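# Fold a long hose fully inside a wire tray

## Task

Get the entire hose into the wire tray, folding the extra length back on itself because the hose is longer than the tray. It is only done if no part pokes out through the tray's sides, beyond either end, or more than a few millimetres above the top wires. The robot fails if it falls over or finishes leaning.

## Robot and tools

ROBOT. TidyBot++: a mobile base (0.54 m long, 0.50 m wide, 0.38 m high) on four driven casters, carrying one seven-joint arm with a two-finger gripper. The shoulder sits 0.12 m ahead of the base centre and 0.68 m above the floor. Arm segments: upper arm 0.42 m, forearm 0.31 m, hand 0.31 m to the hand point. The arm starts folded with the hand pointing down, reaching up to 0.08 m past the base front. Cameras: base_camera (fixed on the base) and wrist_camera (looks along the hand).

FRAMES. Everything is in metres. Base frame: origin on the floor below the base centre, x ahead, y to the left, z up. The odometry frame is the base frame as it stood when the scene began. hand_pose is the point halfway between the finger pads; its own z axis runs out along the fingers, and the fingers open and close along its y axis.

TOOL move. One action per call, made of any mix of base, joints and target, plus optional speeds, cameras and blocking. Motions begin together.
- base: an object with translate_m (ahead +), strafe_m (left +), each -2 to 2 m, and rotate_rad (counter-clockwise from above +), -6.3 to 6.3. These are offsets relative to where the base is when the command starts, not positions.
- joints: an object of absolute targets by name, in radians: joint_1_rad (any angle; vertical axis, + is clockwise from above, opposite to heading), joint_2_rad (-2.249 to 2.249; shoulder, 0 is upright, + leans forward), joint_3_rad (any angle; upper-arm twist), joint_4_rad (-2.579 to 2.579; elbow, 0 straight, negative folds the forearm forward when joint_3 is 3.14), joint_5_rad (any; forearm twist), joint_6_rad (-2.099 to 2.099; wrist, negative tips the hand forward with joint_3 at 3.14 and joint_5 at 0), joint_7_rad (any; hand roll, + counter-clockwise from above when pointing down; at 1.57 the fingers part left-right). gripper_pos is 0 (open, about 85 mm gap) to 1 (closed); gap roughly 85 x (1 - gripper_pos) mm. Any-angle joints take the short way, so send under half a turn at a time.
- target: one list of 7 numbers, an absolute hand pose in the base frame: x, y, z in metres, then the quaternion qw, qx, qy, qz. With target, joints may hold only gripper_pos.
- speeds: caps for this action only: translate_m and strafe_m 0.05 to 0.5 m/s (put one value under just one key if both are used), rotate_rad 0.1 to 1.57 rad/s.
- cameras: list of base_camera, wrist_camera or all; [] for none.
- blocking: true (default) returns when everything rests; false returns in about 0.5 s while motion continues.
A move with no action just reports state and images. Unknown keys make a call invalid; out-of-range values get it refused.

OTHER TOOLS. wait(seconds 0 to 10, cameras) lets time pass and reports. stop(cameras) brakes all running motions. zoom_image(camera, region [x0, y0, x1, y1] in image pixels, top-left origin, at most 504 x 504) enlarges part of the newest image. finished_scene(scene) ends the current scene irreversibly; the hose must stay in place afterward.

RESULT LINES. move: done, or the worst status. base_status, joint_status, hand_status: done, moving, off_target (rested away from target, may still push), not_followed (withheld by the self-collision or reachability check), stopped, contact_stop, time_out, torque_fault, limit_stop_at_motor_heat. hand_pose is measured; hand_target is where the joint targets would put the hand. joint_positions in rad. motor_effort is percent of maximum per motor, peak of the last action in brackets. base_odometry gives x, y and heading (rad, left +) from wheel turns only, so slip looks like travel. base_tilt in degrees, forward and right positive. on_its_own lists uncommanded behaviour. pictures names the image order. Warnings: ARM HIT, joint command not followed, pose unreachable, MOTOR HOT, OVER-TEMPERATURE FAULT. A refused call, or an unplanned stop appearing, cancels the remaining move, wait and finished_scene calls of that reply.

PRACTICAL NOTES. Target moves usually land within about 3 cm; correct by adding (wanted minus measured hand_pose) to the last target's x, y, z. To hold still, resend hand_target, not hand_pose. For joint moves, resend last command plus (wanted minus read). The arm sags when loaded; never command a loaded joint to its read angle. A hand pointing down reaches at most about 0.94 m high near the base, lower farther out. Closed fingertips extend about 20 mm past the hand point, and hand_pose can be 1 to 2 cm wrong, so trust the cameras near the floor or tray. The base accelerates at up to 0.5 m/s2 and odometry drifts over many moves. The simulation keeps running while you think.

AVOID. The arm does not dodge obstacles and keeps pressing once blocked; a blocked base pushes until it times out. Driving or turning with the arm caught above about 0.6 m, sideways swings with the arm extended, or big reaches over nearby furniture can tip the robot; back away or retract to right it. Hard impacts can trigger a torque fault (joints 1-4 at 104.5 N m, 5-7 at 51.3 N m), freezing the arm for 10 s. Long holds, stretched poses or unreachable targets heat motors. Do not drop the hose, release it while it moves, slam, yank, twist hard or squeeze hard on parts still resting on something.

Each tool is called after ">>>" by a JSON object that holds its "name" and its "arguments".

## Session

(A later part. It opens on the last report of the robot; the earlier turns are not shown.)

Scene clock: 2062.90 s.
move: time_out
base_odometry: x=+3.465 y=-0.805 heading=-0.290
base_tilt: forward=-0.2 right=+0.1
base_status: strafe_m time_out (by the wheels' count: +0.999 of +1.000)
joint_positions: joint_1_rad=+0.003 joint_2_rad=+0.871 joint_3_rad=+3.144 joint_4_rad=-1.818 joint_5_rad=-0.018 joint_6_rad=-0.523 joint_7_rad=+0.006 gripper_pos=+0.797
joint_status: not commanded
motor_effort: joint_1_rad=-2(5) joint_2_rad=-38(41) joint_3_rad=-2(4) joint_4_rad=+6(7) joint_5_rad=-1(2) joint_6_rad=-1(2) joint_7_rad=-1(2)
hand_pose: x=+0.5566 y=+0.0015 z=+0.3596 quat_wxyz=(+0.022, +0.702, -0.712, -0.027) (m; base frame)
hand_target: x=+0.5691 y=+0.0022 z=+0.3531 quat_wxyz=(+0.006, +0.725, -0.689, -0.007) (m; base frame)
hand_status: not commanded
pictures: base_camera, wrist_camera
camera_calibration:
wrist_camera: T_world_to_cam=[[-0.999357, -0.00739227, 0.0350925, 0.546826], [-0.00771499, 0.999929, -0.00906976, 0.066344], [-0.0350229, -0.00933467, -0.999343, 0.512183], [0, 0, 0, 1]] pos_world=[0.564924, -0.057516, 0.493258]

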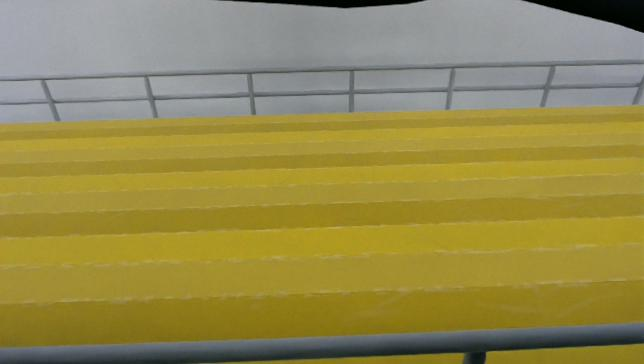

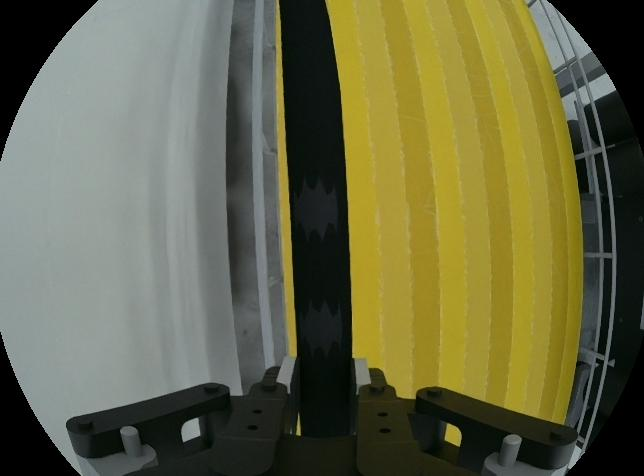

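>>> {"name": "move", "arguments": {"base": {"strafe_m":0.7,"translate_m":-0.08}, "speeds": {"strafe_m":0.3}, "cameras": ["base_camera","wrist_camera"]}}

Scene clock: 2071.53 s.
move: done
base_odometry: x=+3.589 y=-0.112 heading=-0.291
base_tilt: forward=-0.2 right=+0.1
base_status: done
joint_positions: joint_1_rad=+0.007 joint_2_rad=+0.871 joint_3_rad=+3.150 joint_4_rad=-1.818 joint_5_rad=-0.018 joint_6_rad=-0.523 joint_7_rad=+0.006 gripper_pos=+0.797
joint_status: not commanded
motor_effort: joint_1_rad=-2(6) joint_2_rad=-38(39) joint_3_rad=-2(5) joint_4_rad=+6(7) joint_5_rad=-1(2) joint_6_rad=-1(1) joint_7_rad=-1(2)
hand_pose: x=+0.5567 y=-0.0037 z=+0.3595 quat_wxyz=(+0.024, +0.699, -0.715, -0.026) (m; base frame)
hand_target: x=+0.5691 y=+0.0022 z=+0.3531 quat_wxyz=(+0.006, +0.725, -0.689, -0.007) (m; base frame)
hand_status: not commanded
pictures: base_camera, wrist_camera
camera_calibration:
wrist_camera: T_world_to_cam=[[-0.999382, 0.00128938, 0.0351324, 0.546852], [0.000802125, 0.999903, -0.0138798, 0.0686098], [-0.0351469, -0.013843, -0.999286, 0.512104], [0, 0, 0, 1]] pos_world=[0.564457, -0.0622192, 0.493479]

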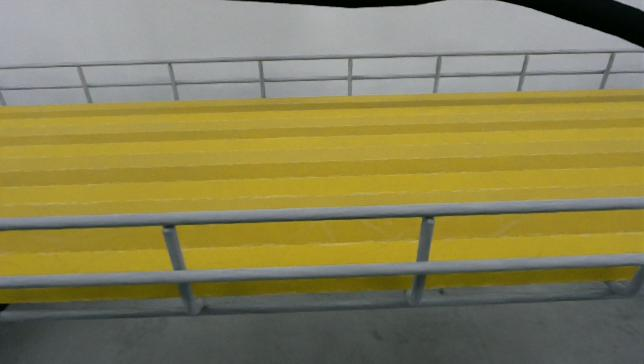

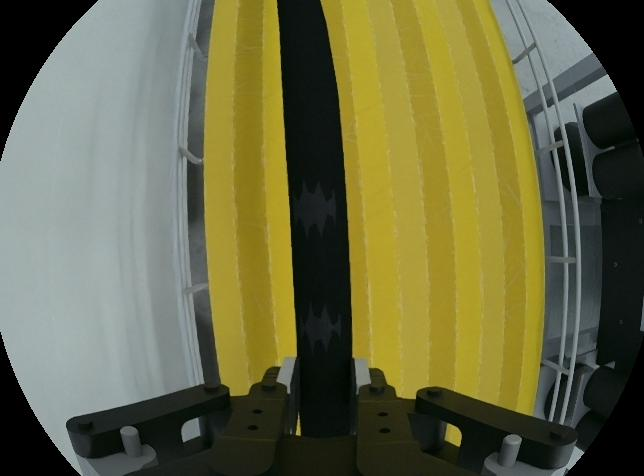

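>>> {"name": "move", "arguments": {"base": {"strafe_m":0.25}, "speeds": {"strafe_m":0.3}, "cameras": ["base_camera"]}}

Scene clock: 2076.83 s.
move: done
base_odometry: x=+3.660 y=+0.128 heading=-0.290
base_tilt: forward=-0.2 right=+0.2
base_status: done
joint_positions: joint_1_rad=+0.009 joint_2_rad=+0.871 joint_3_rad=+3.153 joint_4_rad=-1.818 joint_5_rad=-0.018 joint_6_rad=-0.523 joint_7_rad=+0.006 gripper_pos=+0.797
joint_status: not commanded
motor_effort: joint_1_rad=-2(6) joint_2_rad=-38(41) joint_3_rad=-2(5) joint_4_rad=+6(7) joint_5_rad=-1(2) joint_6_rad=-1(1) joint_7_rad=+0(1)
hand_pose: x=+0.5567 y=-0.0057 z=+0.3595 quat_wxyz=(+0.025, +0.697, -0.716, -0.025) (m; base frame)
hand_target: x=+0.5691 y=+0.0022 z=+0.3531 quat_wxyz=(+0.006, +0.725, -0.689, -0.007) (m; base frame)
hand_status: not commanded
pictures: base_camera

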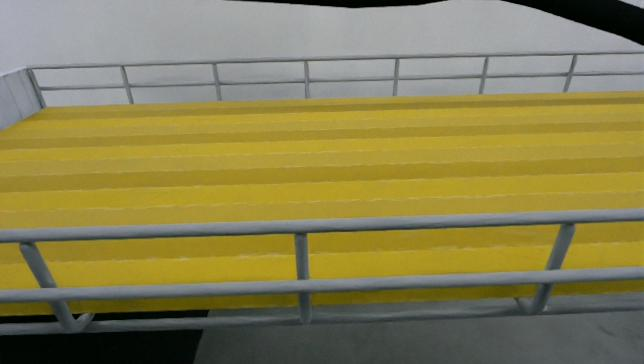

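>>> {"name": "move", "arguments": {"base": {"strafe_m":0.13}, "speeds": {"strafe_m":0.2}, "cameras": ["base_camera"]}}

>>> {"name": "move", "arguments": {"joints": {"joint_2_rad":1.05,"joint_4_rad":-1.73,"joint_6_rad":-0.3}, "cameras": ["base_camera","wrist_camera"]}}

Scene clock: 2083.23 s.
move: done
base_odometry: x=+3.697 y=+0.253 heading=-0.290
base_tilt: forward=-0.2 right=+0.2
base_status: done
joint_positions: joint_1_rad=+0.007 joint_2_rad=+0.871 joint_3_rad=+3.152 joint_4_rad=-1.818 joint_5_rad=-0.018 joint_6_rad=-0.523 joint_7_rad=+0.006 gripper_pos=+0.797
joint_status: not commanded
motor_effort: joint_1_rad=-2(6) joint_2_rad=-38(40) joint_3_rad=-1(5) joint_4_rad=+7(7) joint_5_rad=-1(2) joint_6_rad=-1(1) joint_7_rad=-1(2)
hand_pose: x=+0.5567 y=-0.0047 z=+0.3595 quat_wxyz=(+0.024, +0.698, -0.715, -0.025) (m; base frame)
hand_target: x=+0.5691 y=+0.0022 z=+0.3531 quat_wxyz=(+0.006, +0.725, -0.689, -0.007) (m; base frame)
hand_status: not commanded
pictures: base_camera

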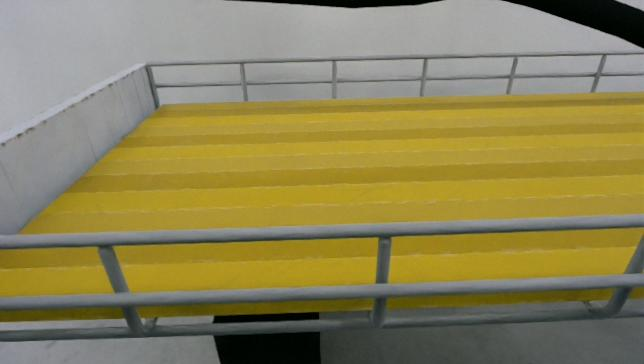

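Scene clock: 2084.63 s.
move: done
base_odometry: x=+3.697 y=+0.253 heading=-0.290
base_tilt: forward=-0.2 right=+0.2
base_status: not commanded
joint_positions: joint_1_rad=+0.006 joint_2_rad=+1.038 joint_3_rad=+3.145 joint_4_rad=-1.752 joint_5_rad=-0.018 joint_6_rad=-0.383 joint_7_rad=+0.006 gripper_pos=+0.797
joint_status: all done
motor_effort: joint_1_rad=+0(2) joint_2_rad=-40(43) joint_3_rad=+1(2) joint_4_rad=+6(7) joint_5_rad=+1(1) joint_6_rad=+0(1) joint_7_rad=+0(1)
hand_pose: x=+0.5799 y=-0.0011 z=+0.2893 quat_wxyz=(+0.010, +0.701, -0.713, -0.012) (m; base frame)
hand_target: x=+0.6143 y=+0.0023 z=+0.2865 quat_wxyz=(-0.022, +0.724, -0.689, +0.022) (m; base frame)
hand_status: not commanded
pictures: base_camera, wrist_camera
camera_calibration:
wrist_camera: T_world_to_cam=[[-0.999988, -0.00369849, -0.00316554, 0.583928], [-0.00365714, 0.999909, -0.0129711, 0.0673198], [0.00321322, -0.0129593, -0.999911, 0.420742], [0, 0, 0, 1]] pos_world=[0.582816, -0.0597015, 0.423426]

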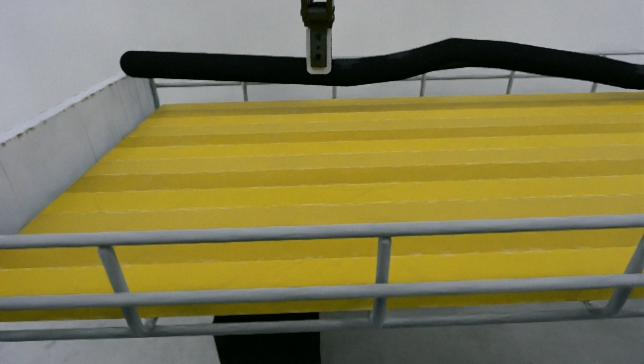

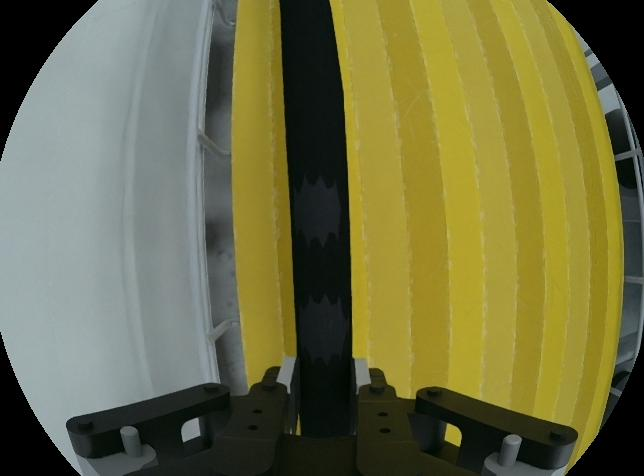

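>>> {"name": "move", "arguments": {"joints": {"joint_2_rad":1.18,"joint_4_rad":-1.66,"joint_6_rad":-0.24}, "cameras": ["base_camera"]}}

>>> {"name": "move", "arguments": {"joints": {"gripper_pos":0.6}, "cameras": ["base_camera"]}}

>>> {"name": "move", "arguments": {"joints": {"gripper_pos":0.1}, "cameras": ["base_camera","wrist_camera"]}}

>>> {"name": "move", "arguments": {"joints": {"joint_2_rad":0.85,"joint_4_rad":-1.83,"joint_6_rad":-0.48}, "cameras": ["base_camera"]}}

>>> {"name": "move", "arguments": {"joints": {"joint_1_rad":0.6,"joint_7_rad":0.6,"joint_2_rad":0.2,"joint_4_rad":-1.2,"joint_6_rad":-1.0}, "cameras": ["base_camera","wrist_camera"]}}

Scene clock: 2097.50 s.
move: off_target
base_odometry: x=+3.697 y=+0.253 heading=-0.290
base_tilt: forward=-0.2 right=+0.1
base_status: not commanded
joint_positions: joint_1_rad=+0.005 joint_2_rad=+1.109 joint_3_rad=+3.144 joint_4_rad=-1.700 joint_5_rad=-0.018 joint_6_rad=-0.341 joint_7_rad=+0.006 gripper_pos=+0.797
joint_status: joint_2_rad off_target (ended at +1.109, target +1.180); joint_4_rad off_target (ended at -1.700, target -1.660); joint_6_rad off_target (ended at -0.341, target -0.240)
motor_effort: joint_1_rad=-2(3) joint_2_rad=-29(42) joint_3_rad=-2(4) joint_4_rad=+12(15) joint_5_rad=-1(1) joint_6_rad=+10(14) joint_7_rad=+0(1)
hand_pose: x=+0.5959 y=-0.0008 z=+0.2611 quat_wxyz=(+0.002, +0.701, -0.713, -0.004) (m; base frame)
hand_target: x=+0.6206 y=+0.0023 z=+0.2312 quat_wxyz=(-0.022, +0.724, -0.689, +0.022) (m; base frame)
hand_status: not commanded
pictures: base_camera

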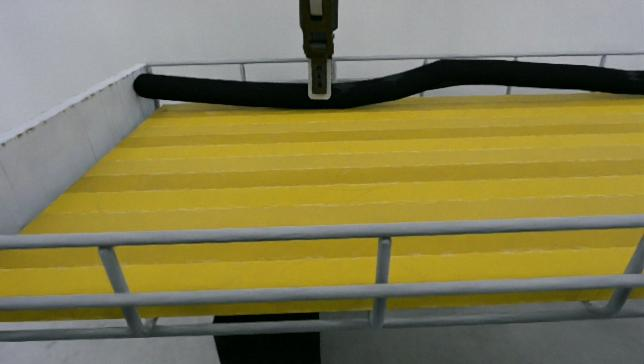

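Scene clock: 2098.60 s.
move: done
base_odometry: x=+3.697 y=+0.253 heading=-0.290
base_tilt: forward=-0.2 right=+0.1
base_status: not commanded
joint_positions: joint_1_rad=+0.005 joint_2_rad=+1.134 joint_3_rad=+3.144 joint_4_rad=-1.690 joint_5_rad=-0.018 joint_6_rad=-0.312 joint_7_rad=+0.006 gripper_pos=+0.600
joint_status: all done
motor_effort: joint_1_rad=-1(3) joint_2_rad=-32(40) joint_3_rad=+0(3) joint_4_rad=+13(17) joint_5_rad=+0(1) joint_6_rad=+8(12) joint_7_rad=-1(1)
hand_pose: x=+0.6001 y=-0.0010 z=+0.2500 quat_wxyz=(-0.003, +0.701, -0.713, +0.001) (m; base frame)
hand_target: x=+0.6206 y=+0.0023 z=+0.2312 quat_wxyz=(-0.022, +0.724, -0.689, +0.022) (m; base frame)
hand_status: not commanded
pictures: base_camera

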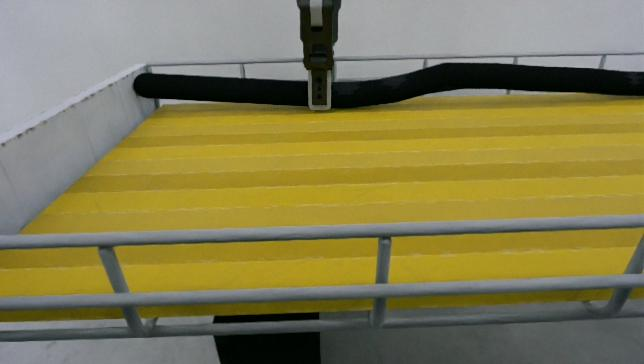

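Scene clock: 2099.43 s.
move: done
base_odometry: x=+3.697 y=+0.253 heading=-0.290
base_tilt: forward=-0.2 right=+0.1
base_status: not commanded
joint_positions: joint_1_rad=+0.005 joint_2_rad=+1.143 joint_3_rad=+3.144 joint_4_rad=-1.718 joint_5_rad=-0.018 joint_6_rad=-0.312 joint_7_rad=+0.006 gripper_pos=+0.101
joint_status: all done
motor_effort: joint_1_rad=+1(1) joint_2_rad=-38(40) joint_3_rad=+2(2) joint_4_rad=+16(18) joint_5_rad=+0(1) joint_6_rad=+10(13) joint_7_rad=-1(1)
hand_pose: x=+0.5788 y=-0.0004 z=+0.2430 quat_wxyz=(+0.010, +0.701, -0.713, -0.013) (m; base frame)
hand_target: x=+0.6206 y=+0.0023 z=+0.2312 quat_wxyz=(-0.022, +0.724, -0.689, +0.022) (m; base frame)
hand_status: not commanded
pictures: base_camera, wrist_camera
camera_calibration:
wrist_camera: T_world_to_cam=[[-0.999986, -0.00468553, -0.00255652, 0.582543], [-0.00465212, 0.999906, -0.012923, 0.0665979], [0.00261683, -0.012911, -0.999913, 0.374756], [0, 0, 0, 1]] pos_world=[0.581864, -0.0590236, 0.377073]

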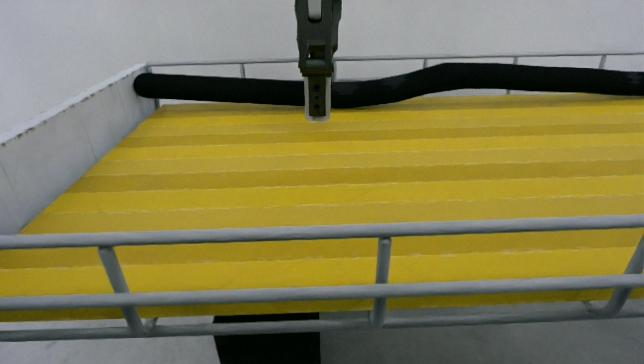

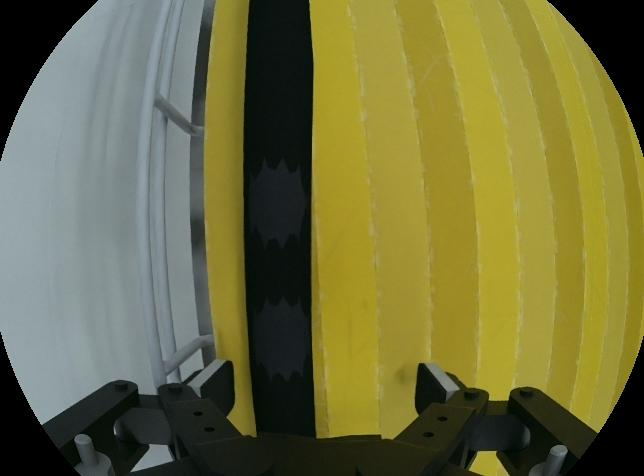

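Scene clock: 2101.07 s.
move: done
base_odometry: x=+3.697 y=+0.253 heading=-0.290
base_tilt: forward=-0.1 right=+0.2
base_status: not commanded
joint_positions: joint_1_rad=+0.005 joint_2_rad=+0.834 joint_3_rad=+3.144 joint_4_rad=-1.814 joint_5_rad=-0.018 joint_6_rad=-0.399 joint_7_rad=+0.006 gripper_pos=+0.100
joint_status: all done
motor_effort: joint_1_rad=+0(1) joint_2_rad=-37(50) joint_3_rad=+0(2) joint_4_rad=+7(16) joint_5_rad=+0(1) joint_6_rad=+1(11) joint_7_rad=+0(1)
hand_pose: x=+0.6087 y=-0.0001 z=+0.3775 quat_wxyz=(-0.035, +0.701, -0.712, +0.031) (m; base frame)
hand_target: x=+0.5694 y=+0.0022 z=+0.3668 quat_wxyz=(+0.006, +0.725, -0.689, -0.007) (m; base frame)
hand_status: not commanded
pictures: base_camera

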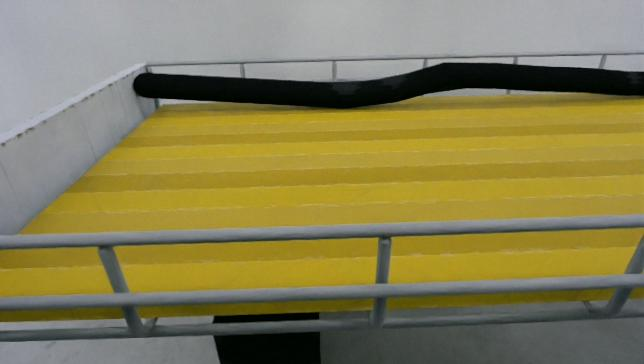

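Scene clock: 2103.27 s.
move: done
base_odometry: x=+3.697 y=+0.253 heading=-0.290
base_tilt: forward=-0.2 right=+0.1
base_status: not commanded
joint_positions: joint_1_rad=+0.588 joint_2_rad=+0.189 joint_3_rad=+3.147 joint_4_rad=-1.203 joint_5_rad=-0.018 joint_6_rad=-0.917 joint_7_rad=+0.546 gripper_pos=+0.100
joint_status: all done
motor_effort: joint_1_rad=-1(5) joint_2_rad=-29(49) joint_3_rad=+0(3) joint_4_rad=+20(29) joint_5_rad=+0(2) joint_6_rad=+6(14) joint_7_rad=-1(2)
hand_pose: x=+0.6354 y=-0.3406 z=+0.9416 quat_wxyz=(-0.095, +0.630, -0.663, +0.393) (m; base frame)
hand_target: x=+0.6184 y=-0.3390 z=+0.9181 quat_wxyz=(-0.067, +0.660, -0.659, +0.356) (m; base frame)
hand_status: not commanded
pictures: base_camera, wrist_camera
camera_calibration:
wrist_camera: T_world_to_cam=[[-0.742624, -0.13703, -0.65554, 1.04561], [0.182598, 0.900328, -0.395054, 0.623003], [0.644335, -0.413077, -0.643584, 0.189228], [0, 0, 0, 1]] pos_world=[0.540812, -0.339461, 1.05335]

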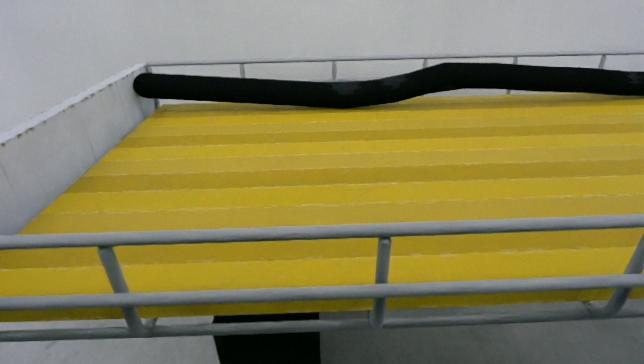

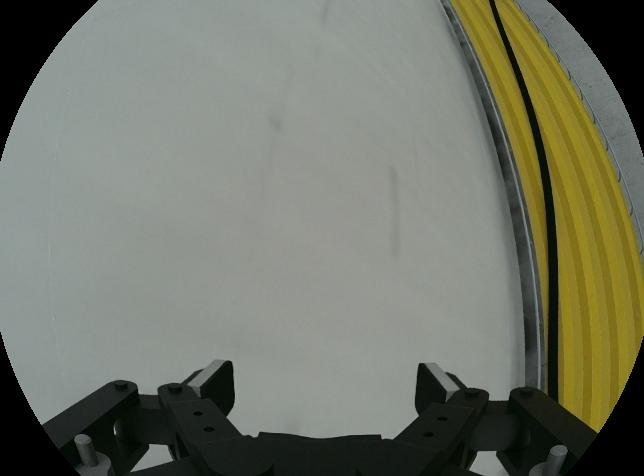

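>>> {"name": "move", "arguments": {"base": {"translate_m":-0.35,"strafe_m":-1.9}, "joints": {"joint_1_rad":0.7,"joint_7_rad":0.7,"joint_2_rad":0.0,"joint_4_rad":-1.3,"joint_6_rad":-1.4}, "cameras": ["base_camera","wrist_camera"]}}

Scene clock: 2112.07 s.
move: done
base_odometry: x=+2.817 y=-1.468 heading=-0.291
base_tilt: forward=-0.2 right=+0.2
base_status: done
joint_positions: joint_1_rad=+0.693 joint_2_rad=-0.012 joint_3_rad=+3.142 joint_4_rad=-1.280 joint_5_rad=-0.018 joint_6_rad=-1.319 joint_7_rad=+0.648 gripper_pos=+0.100
joint_status: all done
motor_effort: joint_1_rad=-1(3) joint_2_rad=-20(31) joint_3_rad=+1(2) joint_4_rad=+18(20) joint_5_rad=+0(1) joint_6_rad=+5(7) joint_7_rad=+0(2)
hand_pose: x=+0.4762 y=-0.2880 z=+0.9319 quat_wxyz=(-0.040, +0.665, -0.695, +0.271) (m; base frame)
hand_target: x=+0.4537 y=-0.2793 z=+0.9052 quat_wxyz=(-0.019, +0.690, -0.689, +0.218) (m; base frame)
hand_status: not commanded
pictures: base_camera, wrist_camera
camera_calibration:
wrist_camera: T_world_to_cam=[[-0.889372, -0.0622017, -0.452932, 0.830846], [0.101302, 0.939264, -0.327905, 0.588169], [0.445819, -0.337513, -0.829054, 0.596366], [0, 0, 0, 1]] pos_world=[0.413477, -0.299484, 1.0636]

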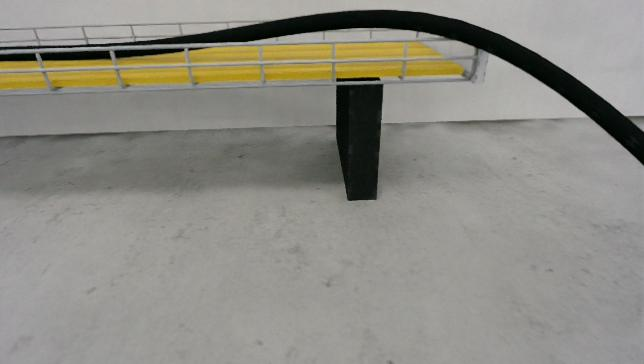

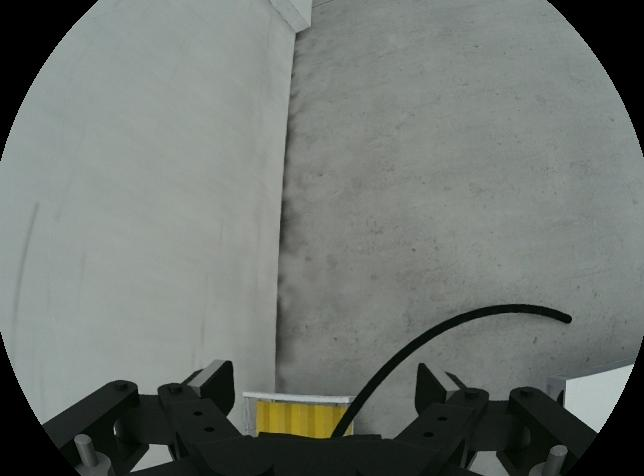

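>>> {"name": "move", "arguments": {"joints": {"joint_1_rad":1.15,"joint_7_rad":2.58,"joint_2_rad":1.3,"joint_4_rad":-1.47,"joint_6_rad":-0.37}, "cameras": ["wrist_camera"]}}

Scene clock: 2126.13 s.
move: done
base_odometry: x=+2.817 y=-1.468 heading=-0.291
base_tilt: forward=-0.1 right=+0.2
base_status: not commanded
joint_positions: joint_1_rad=+1.138 joint_2_rad=+1.276 joint_3_rad=+3.142 joint_4_rad=-1.452 joint_5_rad=-0.018 joint_6_rad=-0.451 joint_7_rad=+2.526 gripper_pos=+0.100
joint_status: all done
motor_effort: joint_1_rad=-1(2) joint_2_rad=-44(49) joint_3_rad=-1(2) joint_4_rad=+6(18) joint_5_rad=+0(1) joint_6_rad=+0(5) joint_7_rad=-1(2)
hand_pose: x=+0.3393 y=-0.4679 z=+0.2052 quat_wxyz=(-0.018, +0.995, -0.099, -0.006) (m; base frame)
hand_target: x=+0.3335 y=-0.4737 z=+0.1902 quat_wxyz=(+0.000, +0.998, -0.070, +0.001) (m; base frame)
hand_status: not commanded
pictures: wrist_camera
camera_calibration:
wrist_camera: T_world_to_cam=[[-0.176873, -0.981725, -0.0702306, -0.381732], [-0.984134, 0.177421, -0.00159326, 0.477583], [0.0140245, 0.0688345, -0.99753, 0.365397], [0, 0, 0, 1]] pos_world=[0.397363, -0.484641, 0.338446]

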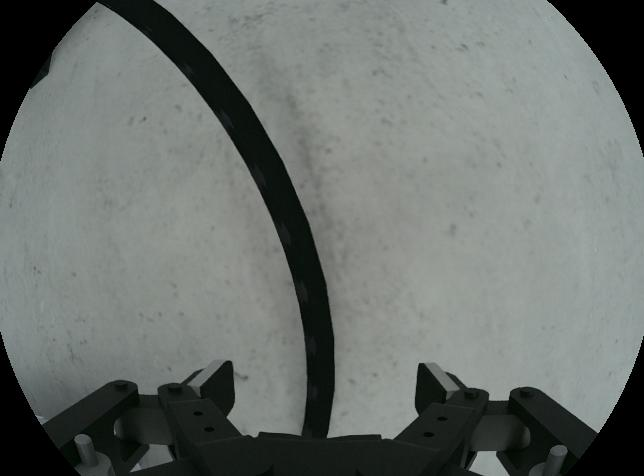

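>>> {"name": "move", "arguments": {"joints": {"joint_2_rad":1.68,"joint_4_rad":-1.12,"joint_6_rad":-0.32}, "cameras": ["wrist_camera"]}}

>>> {"name": "move", "arguments": {"joints": {"gripper_pos":0.93}, "cameras": []}}

>>> {"name": "move", "arguments": {"joints": {"joint_2_rad":0.7,"joint_4_rad":-1.8,"joint_6_rad":-0.66}, "cameras": ["wrist_camera","base_camera"]}}

Scene clock: 2132.87 s.
move: done
base_odometry: x=+2.817 y=-1.468 heading=-0.291
base_tilt: forward=-0.2 right=+0.3
base_status: not commanded
joint_positions: joint_1_rad=+1.138 joint_2_rad=+1.659 joint_3_rad=+3.142 joint_4_rad=-1.139 joint_5_rad=-0.018 joint_6_rad=-0.400 joint_7_rad=+2.528 gripper_pos=+0.100
joint_status: all done
motor_effort: joint_1_rad=-1(1) joint_2_rad=-44(48) joint_3_rad=-1(1) joint_4_rad=+5(7) joint_5_rad=+0(1) joint_6_rad=+0(2) joint_7_rad=+0(1)
hand_pose: x=+0.3352 y=-0.4596 z=+0.0382 quat_wxyz=(-0.026, +0.995, -0.099, -0.011) (m; base frame)
hand_target: x=+0.3377 y=-0.4831 z=+0.0286 quat_wxyz=(+0.009, +0.997, -0.070, +0.006) (m; base frame)
hand_status: not commanded
pictures: wrist_camera
camera_calibration:
wrist_camera: T_world_to_cam=[[-0.175813, -0.980799, -0.0844012, -0.385421], [-0.984407, 0.175663, 0.00926432, 0.470657], [0.00573972, 0.0847139, -0.996389, 0.208391], [0, 0, 0, 1]] pos_world=[0.39436, -0.478351, 0.170748]

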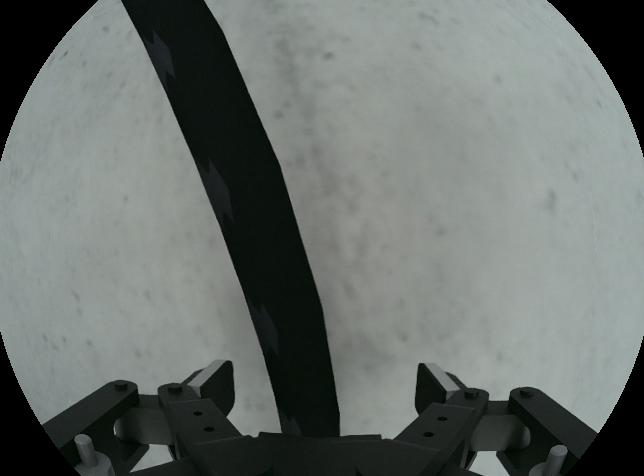

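Scene clock: 2133.87 s.
move: off_target
base_odometry: x=+2.817 y=-1.468 heading=-0.291
base_tilt: forward=-0.2 right=+0.2
base_status: not commanded
joint_positions: joint_1_rad=+1.138 joint_2_rad=+1.659 joint_3_rad=+3.142 joint_4_rad=-1.139 joint_5_rad=-0.018 joint_6_rad=-0.400 joint_7_rad=+2.528 gripper_pos=+0.756
joint_status: gripper_pos off_target (ended at +0.756, target +0.930)
motor_effort: joint_1_rad=+0(1) joint_2_rad=-45(45) joint_3_rad=+0(1) joint_4_rad=+5(6) joint_5_rad=+0(1) joint_6_rad=+0(1) joint_7_rad=-1(1)
hand_pose: x=+0.3352 y=-0.4596 z=+0.0382 quat_wxyz=(-0.026, +0.995, -0.098, -0.011) (m; base frame)
hand_target: x=+0.3377 y=-0.4831 z=+0.0286 quat_wxyz=(+0.009, +0.997, -0.070, +0.006) (m; base frame)
hand_status: not commanded
pictures: none
No camera images: "cameras" was empty.

Scene clock: 2136.13 s.
move: done
base_odometry: x=+2.817 y=-1.468 heading=-0.291
base_tilt: forward=-0.2 right=+0.3
base_status: not commanded
joint_positions: joint_1_rad=+1.143 joint_2_rad=+0.697 joint_3_rad=+3.142 joint_4_rad=-1.784 joint_5_rad=-0.018 joint_6_rad=-0.580 joint_7_rad=+2.530 gripper_pos=+0.756
joint_status: all done
motor_effort: joint_1_rad=-1(2) joint_2_rad=-38(50) joint_3_rad=-1(3) joint_4_rad=+10(11) joint_5_rad=-1(2) joint_6_rad=+1(2) joint_7_rad=-1(1)
hand_pose: x=+0.3253 y=-0.4422 z=+0.4459 quat_wxyz=(+0.032, +0.994, -0.099, +0.024) (m; base frame)
hand_target: x=+0.3062 y=-0.4130 z=+0.4405 quat_wxyz=(-0.008, +0.998, -0.070, -0.004) (m; base frame)
hand_status: not commanded
pictures: base_camera, wrist_camera
camera_calibration:
wrist_camera: T_world_to_cam=[[-0.176042, -0.98404, 0.0259856, -0.386347], [-0.982229, 0.17385, -0.0707336, 0.488292], [0.0650871, -0.0379759, -0.997157, 0.539995], [0, 0, 0, 1]] pos_world=[0.376455, -0.444564, 0.583038]

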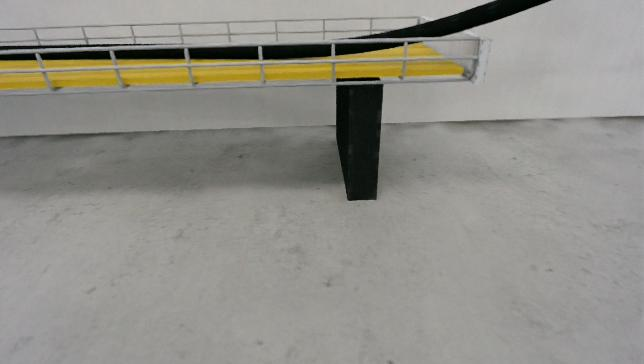

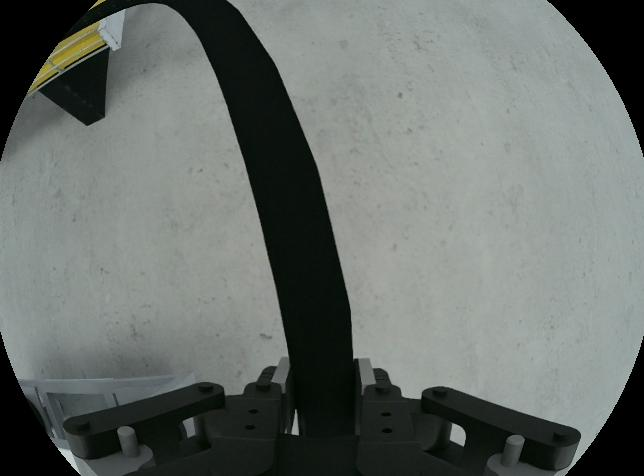

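>>> {"name": "move", "arguments": {"base": {"strafe_m":0.25,"translate_m":0.15}, "speeds": {"strafe_m":0.15}, "joints": {"joint_1_rad":0.0,"joint_7_rad":0.05,"joint_2_rad":0.6,"joint_4_rad":-1.85,"joint_6_rad":-0.69}, "cameras": ["wrist_camera","base_camera"]}}

Scene clock: 2153.50 s.
move: done
base_odometry: x=+3.033 y=-1.271 heading=-0.291
base_tilt: forward=-0.2 right=+0.2
base_status: done
joint_positions: joint_1_rad=+0.016 joint_2_rad=+0.607 joint_3_rad=+3.145 joint_4_rad=-1.844 joint_5_rad=-0.018 joint_6_rad=-0.627 joint_7_rad=+0.097 gripper_pos=+0.756
joint_status: all done
motor_effort: joint_1_rad=-1(6) joint_2_rad=-36(40) joint_3_rad=-1(4) joint_4_rad=+12(13) joint_5_rad=+1(2) joint_6_rad=+3(4) joint_7_rad=+1(2)
hand_pose: x=+0.5789 y=-0.0045 z=+0.4742 quat_wxyz=(-0.024, +0.729, -0.684, +0.021) (m; base frame)
hand_target: x=+0.5575 y=+0.0021 z=+0.4757 quat_wxyz=(-0.001, +0.725, -0.689, +0.000) (m; base frame)
hand_status: not commanded
pictures: base_camera, wrist_camera
camera_calibration:
wrist_camera: T_world_to_cam=[[-0.991459, -0.0854189, -0.0985546, 0.623505], [-0.0843398, 0.996323, -0.015072, 0.120781], [0.0994797, -0.00663121, -0.995017, 0.547514], [0, 0, 0, 1]] pos_world=[0.5739, -0.0634474, 0.608056]

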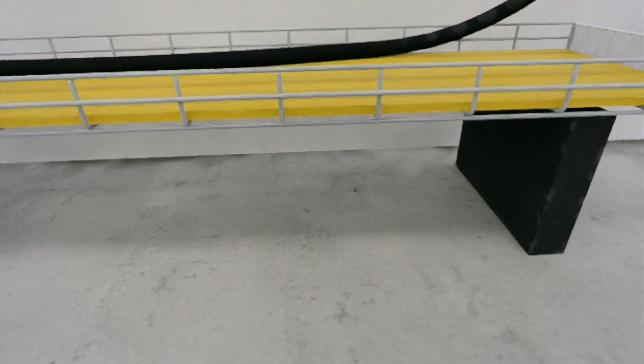

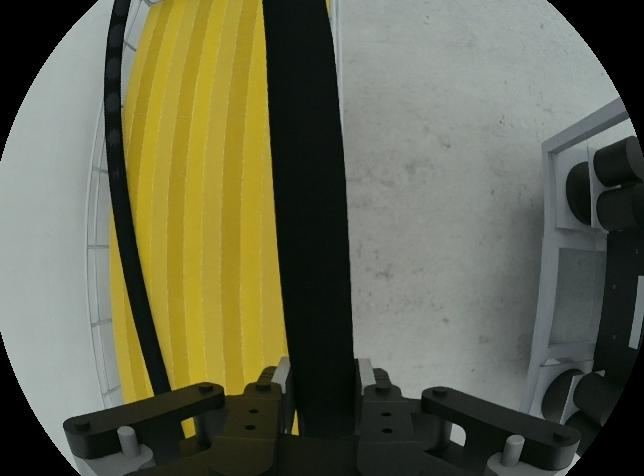

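>>> {"name": "move", "arguments": {"base": {"translate_m":0.15}, "speeds": {"translate_m":0.15}, "cameras": ["base_camera","wrist_camera"]}}

Scene clock: 2161.97 s.
move: done
base_odometry: x=+3.177 y=-1.314 heading=-0.291
base_tilt: forward=-0.1 right=+0.2
base_status: done
joint_positions: joint_1_rad=+0.016 joint_2_rad=+0.602 joint_3_rad=+3.145 joint_4_rad=-1.852 joint_5_rad=-0.018 joint_6_rad=-0.633 joint_7_rad=+0.090 gripper_pos=+0.756
joint_status: not commanded
motor_effort: joint_1_rad=-2(3) joint_2_rad=-35(37) joint_3_rad=-1(2) joint_4_rad=+13(14) joint_5_rad=+1(2) joint_6_rad=+4(4) joint_7_rad=+1(2)
hand_pose: x=+0.5736 y=-0.0042 z=+0.4747 quat_wxyz=(-0.021, +0.727, -0.686, +0.017) (m; base frame)
hand_target: x=+0.5575 y=+0.0021 z=+0.4757 quat_wxyz=(-0.001, +0.725, -0.689, +0.000) (m; base frame)
hand_status: not commanded
pictures: base_camera, wrist_camera
camera_calibration:
wrist_camera: T_world_to_cam=[[-0.992896, -0.0789107, -0.0890562, 0.614604], [-0.0780058, 0.99686, -0.0136013, 0.11573], [0.0898499, -0.00655776, -0.995934, 0.554486], [0, 0, 0, 1]] pos_world=[0.569445, -0.0632317, 0.60854]

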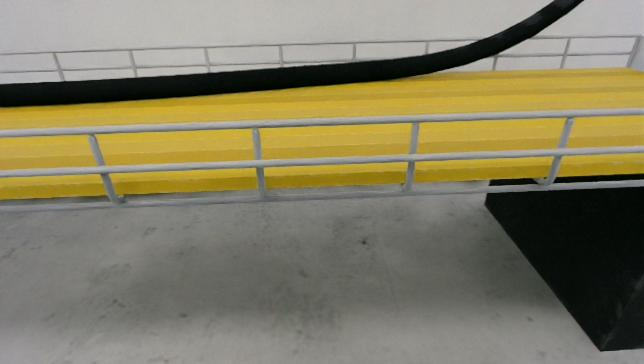

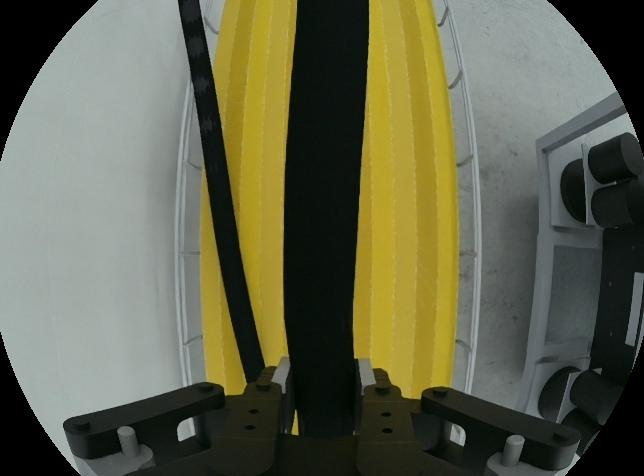

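>>> {"name": "move", "arguments": {"base": {"strafe_m":0.12,"translate_m":-0.05}, "speeds": {"strafe_m":0.12}, "joints": {"joint_2_rad":0.88,"joint_4_rad":-1.83,"joint_6_rad":-0.45}, "cameras": ["base_camera","wrist_camera"]}}

Scene clock: 2168.70 s.
move: done
base_odometry: x=+3.164 y=-1.184 heading=-0.291
base_tilt: forward=-0.1 right=+0.2
base_status: done
joint_positions: joint_1_rad=+0.008 joint_2_rad=+0.874 joint_3_rad=+3.145 joint_4_rad=-1.852 joint_5_rad=-0.018 joint_6_rad=-0.541 joint_7_rad=+0.090 gripper_pos=+0.757
joint_status: all done
motor_effort: joint_1_rad=-2(6) joint_2_rad=-39(41) joint_3_rad=-1(4) joint_4_rad=+8(12) joint_5_rad=+2(2) joint_6_rad=+1(4) joint_7_rad=+0(2)
hand_pose: x=+0.5299 y=-0.0008 z=+0.3555 quat_wxyz=(+0.040, +0.728, -0.683, -0.048) (m; base frame)
hand_target: x=+0.5691 y=+0.0022 z=+0.3531 quat_wxyz=(+0.006, +0.725, -0.689, -0.007) (m; base frame)
hand_status: not commanded
pictures: base_camera, wrist_camera
camera_calibration:
wrist_camera: T_world_to_cam=[[-0.992328, -0.0861099, 0.0887169, 0.49736], [-0.0863235, 0.996266, 0.00143327, 0.106352], [-0.0885091, -0.00623609, -0.996056, 0.534343], [0, 0, 0, 1]] pos_world=[0.550019, -0.0597952, 0.487959]

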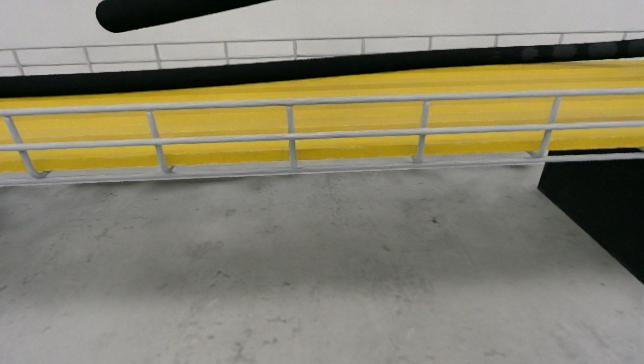

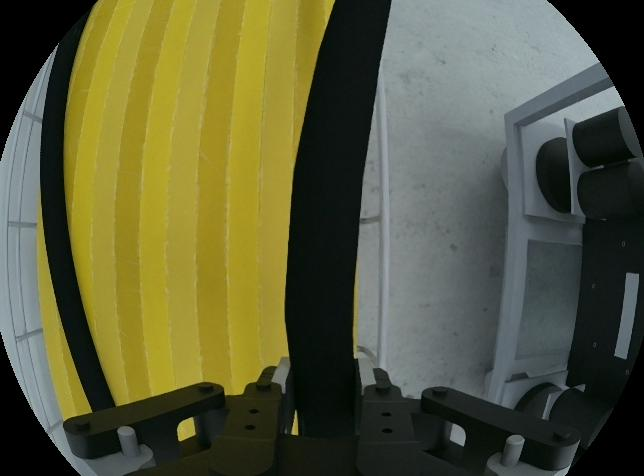

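>>> {"name": "move", "arguments": {"base": {"translate_m":0.05}, "joints": {"joint_2_rad":1.05,"joint_4_rad":-1.75,"joint_6_rad":-0.3,"joint_7_rad":0.3}, "cameras": ["base_camera","wrist_camera"]}}

Scene clock: 2177.47 s.
move: off_target
base_odometry: x=+3.212 y=-1.198 heading=-0.290
base_tilt: forward=-0.1 right=+0.1
base_status: done
joint_positions: joint_1_rad=+0.008 joint_2_rad=+1.048 joint_3_rad=+3.145 joint_4_rad=-1.782 joint_5_rad=-0.018 joint_6_rad=-0.397 joint_7_rad=+0.234 gripper_pos=+0.757
joint_status: joint_6_rad off_target (ended at -0.397, target -0.300); the others done
motor_effort: joint_1_rad=-2(4) joint_2_rad=-42(45) joint_3_rad=+0(2) joint_4_rad=+7(10) joint_5_rad=+2(3) joint_6_rad=+2(3) joint_7_rad=+2(3)
hand_pose: x=+0.5533 y=-0.0018 z=+0.2823 quat_wxyz=(+0.025, +0.776, -0.630, -0.035) (m; base frame)
hand_target: x=+0.6022 y=+0.0023 z=+0.2840 quat_wxyz=(-0.013, +0.805, -0.593, +0.016) (m; base frame)
hand_status: not commanded
pictures: base_camera, wrist_camera
camera_calibration:
wrist_camera: T_world_to_cam=[[-0.972751, -0.22688, 0.0477581, 0.527503], [-0.226807, 0.973914, 0.00699654, 0.185632], [-0.0480997, -0.00402601, -0.998834, 0.441908], [0, 0, 0, 1]] pos_world=[0.576488, -0.0593309, 0.414902]

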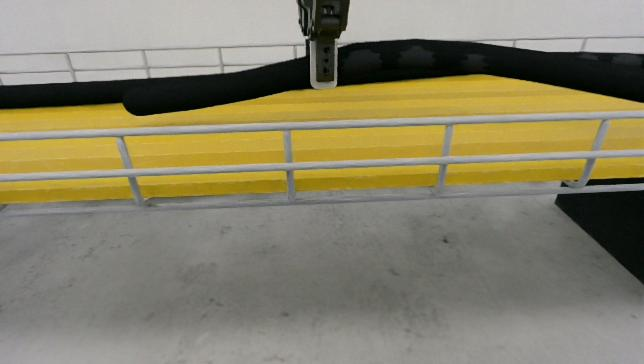

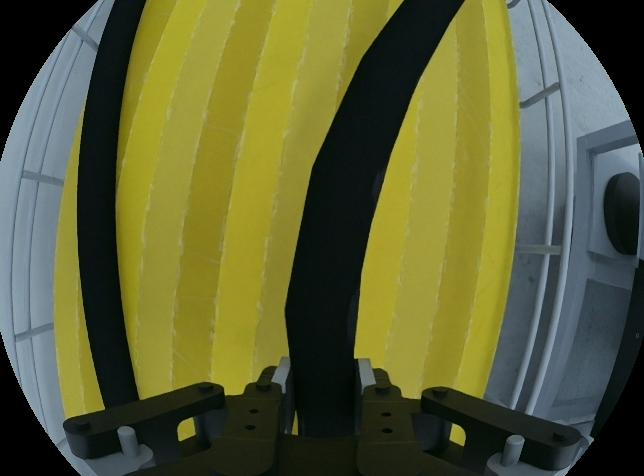

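>>> {"name": "move", "arguments": {"joints": {"joint_2_rad":1.2,"joint_4_rad":-1.66,"joint_6_rad":-0.26}, "cameras": ["base_camera"]}}

>>> {"name": "move", "arguments": {"joints": {"gripper_pos":0.5}, "cameras": ["base_camera","wrist_camera"]}}

Scene clock: 2183.90 s.
move: off_target
base_odometry: x=+3.211 y=-1.198 heading=-0.290
base_tilt: forward=-0.2 right=+0.1
base_status: not commanded
joint_positions: joint_1_rad=+0.008 joint_2_rad=+1.135 joint_3_rad=+3.145 joint_4_rad=-1.716 joint_5_rad=-0.018 joint_6_rad=-0.370 joint_7_rad=+0.236 gripper_pos=+0.757
joint_status: joint_2_rad off_target (ended at +1.135, target +1.200); joint_4_rad off_target (ended at -1.716, target -1.660); joint_6_rad off_target (ended at -0.370, target -0.260)
motor_effort: joint_1_rad=-2(3) joint_2_rad=-31(42) joint_3_rad=+0(2) joint_4_rad=+10(16) joint_5_rad=+2(3) joint_6_rad=+8(15) joint_7_rad=+1(2)
hand_pose: x=+0.5657 y=-0.0018 z=+0.2477 quat_wxyz=(+0.023, +0.777, -0.629, -0.032) (m; base frame)
hand_target: x=+0.6052 y=+0.0023 z=+0.2211 quat_wxyz=(-0.007, +0.805, -0.593, +0.008) (m; base frame)
hand_status: not commanded
pictures: base_camera

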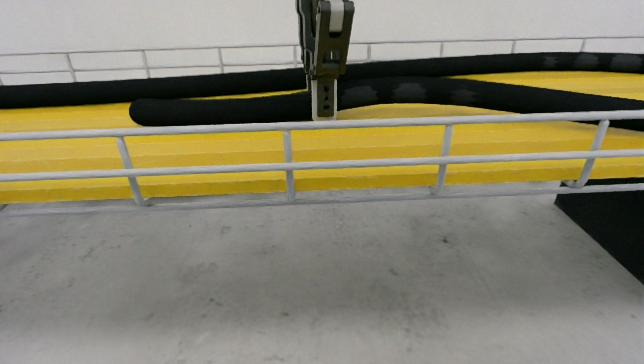

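Scene clock: 2184.70 s.
move: done
base_odometry: x=+3.211 y=-1.198 heading=-0.290
base_tilt: forward=-0.1 right=+0.2
base_status: not commanded
joint_positions: joint_1_rad=+0.007 joint_2_rad=+1.141 joint_3_rad=+3.144 joint_4_rad=-1.705 joint_5_rad=-0.018 joint_6_rad=-0.360 joint_7_rad=+0.246 gripper_pos=+0.500
joint_status: all done
motor_effort: joint_1_rad=-1(3) joint_2_rad=-33(35) joint_3_rad=-1(2) joint_4_rad=+11(15) joint_5_rad=+0(2) joint_6_rad=+8(13) joint_7_rad=+0(1)
hand_pose: x=+0.5731 y=-0.0015 z=+0.2456 quat_wxyz=(+0.018, +0.780, -0.625, -0.027) (m; base frame)
hand_target: x=+0.6052 y=+0.0023 z=+0.2211 quat_wxyz=(-0.007, +0.805, -0.593, +0.008) (m; base frame)
hand_status: not commanded
pictures: base_camera, wrist_camera
camera_calibration:
wrist_camera: T_world_to_cam=[[-0.970435, -0.239872, 0.0267638, 0.552374], [-0.239888, 0.970797, 0.00267675, 0.198609], [-0.0266243, -0.00382269, -0.999638, 0.394079], [0, 0, 0, 1]] pos_world=[0.594179, -0.0588032, 0.378621]

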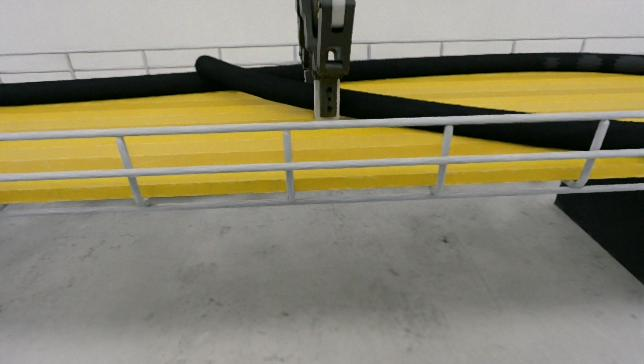

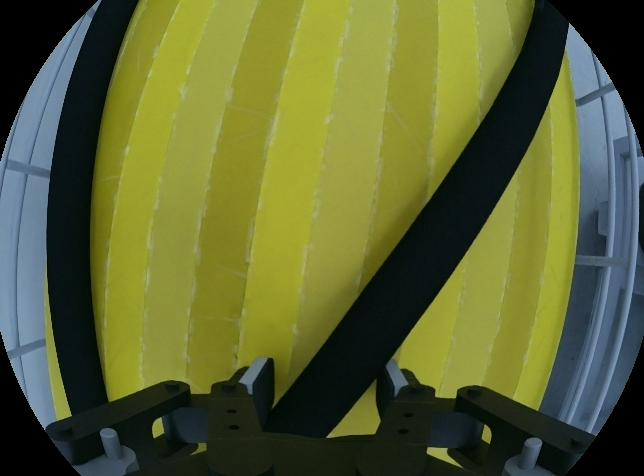

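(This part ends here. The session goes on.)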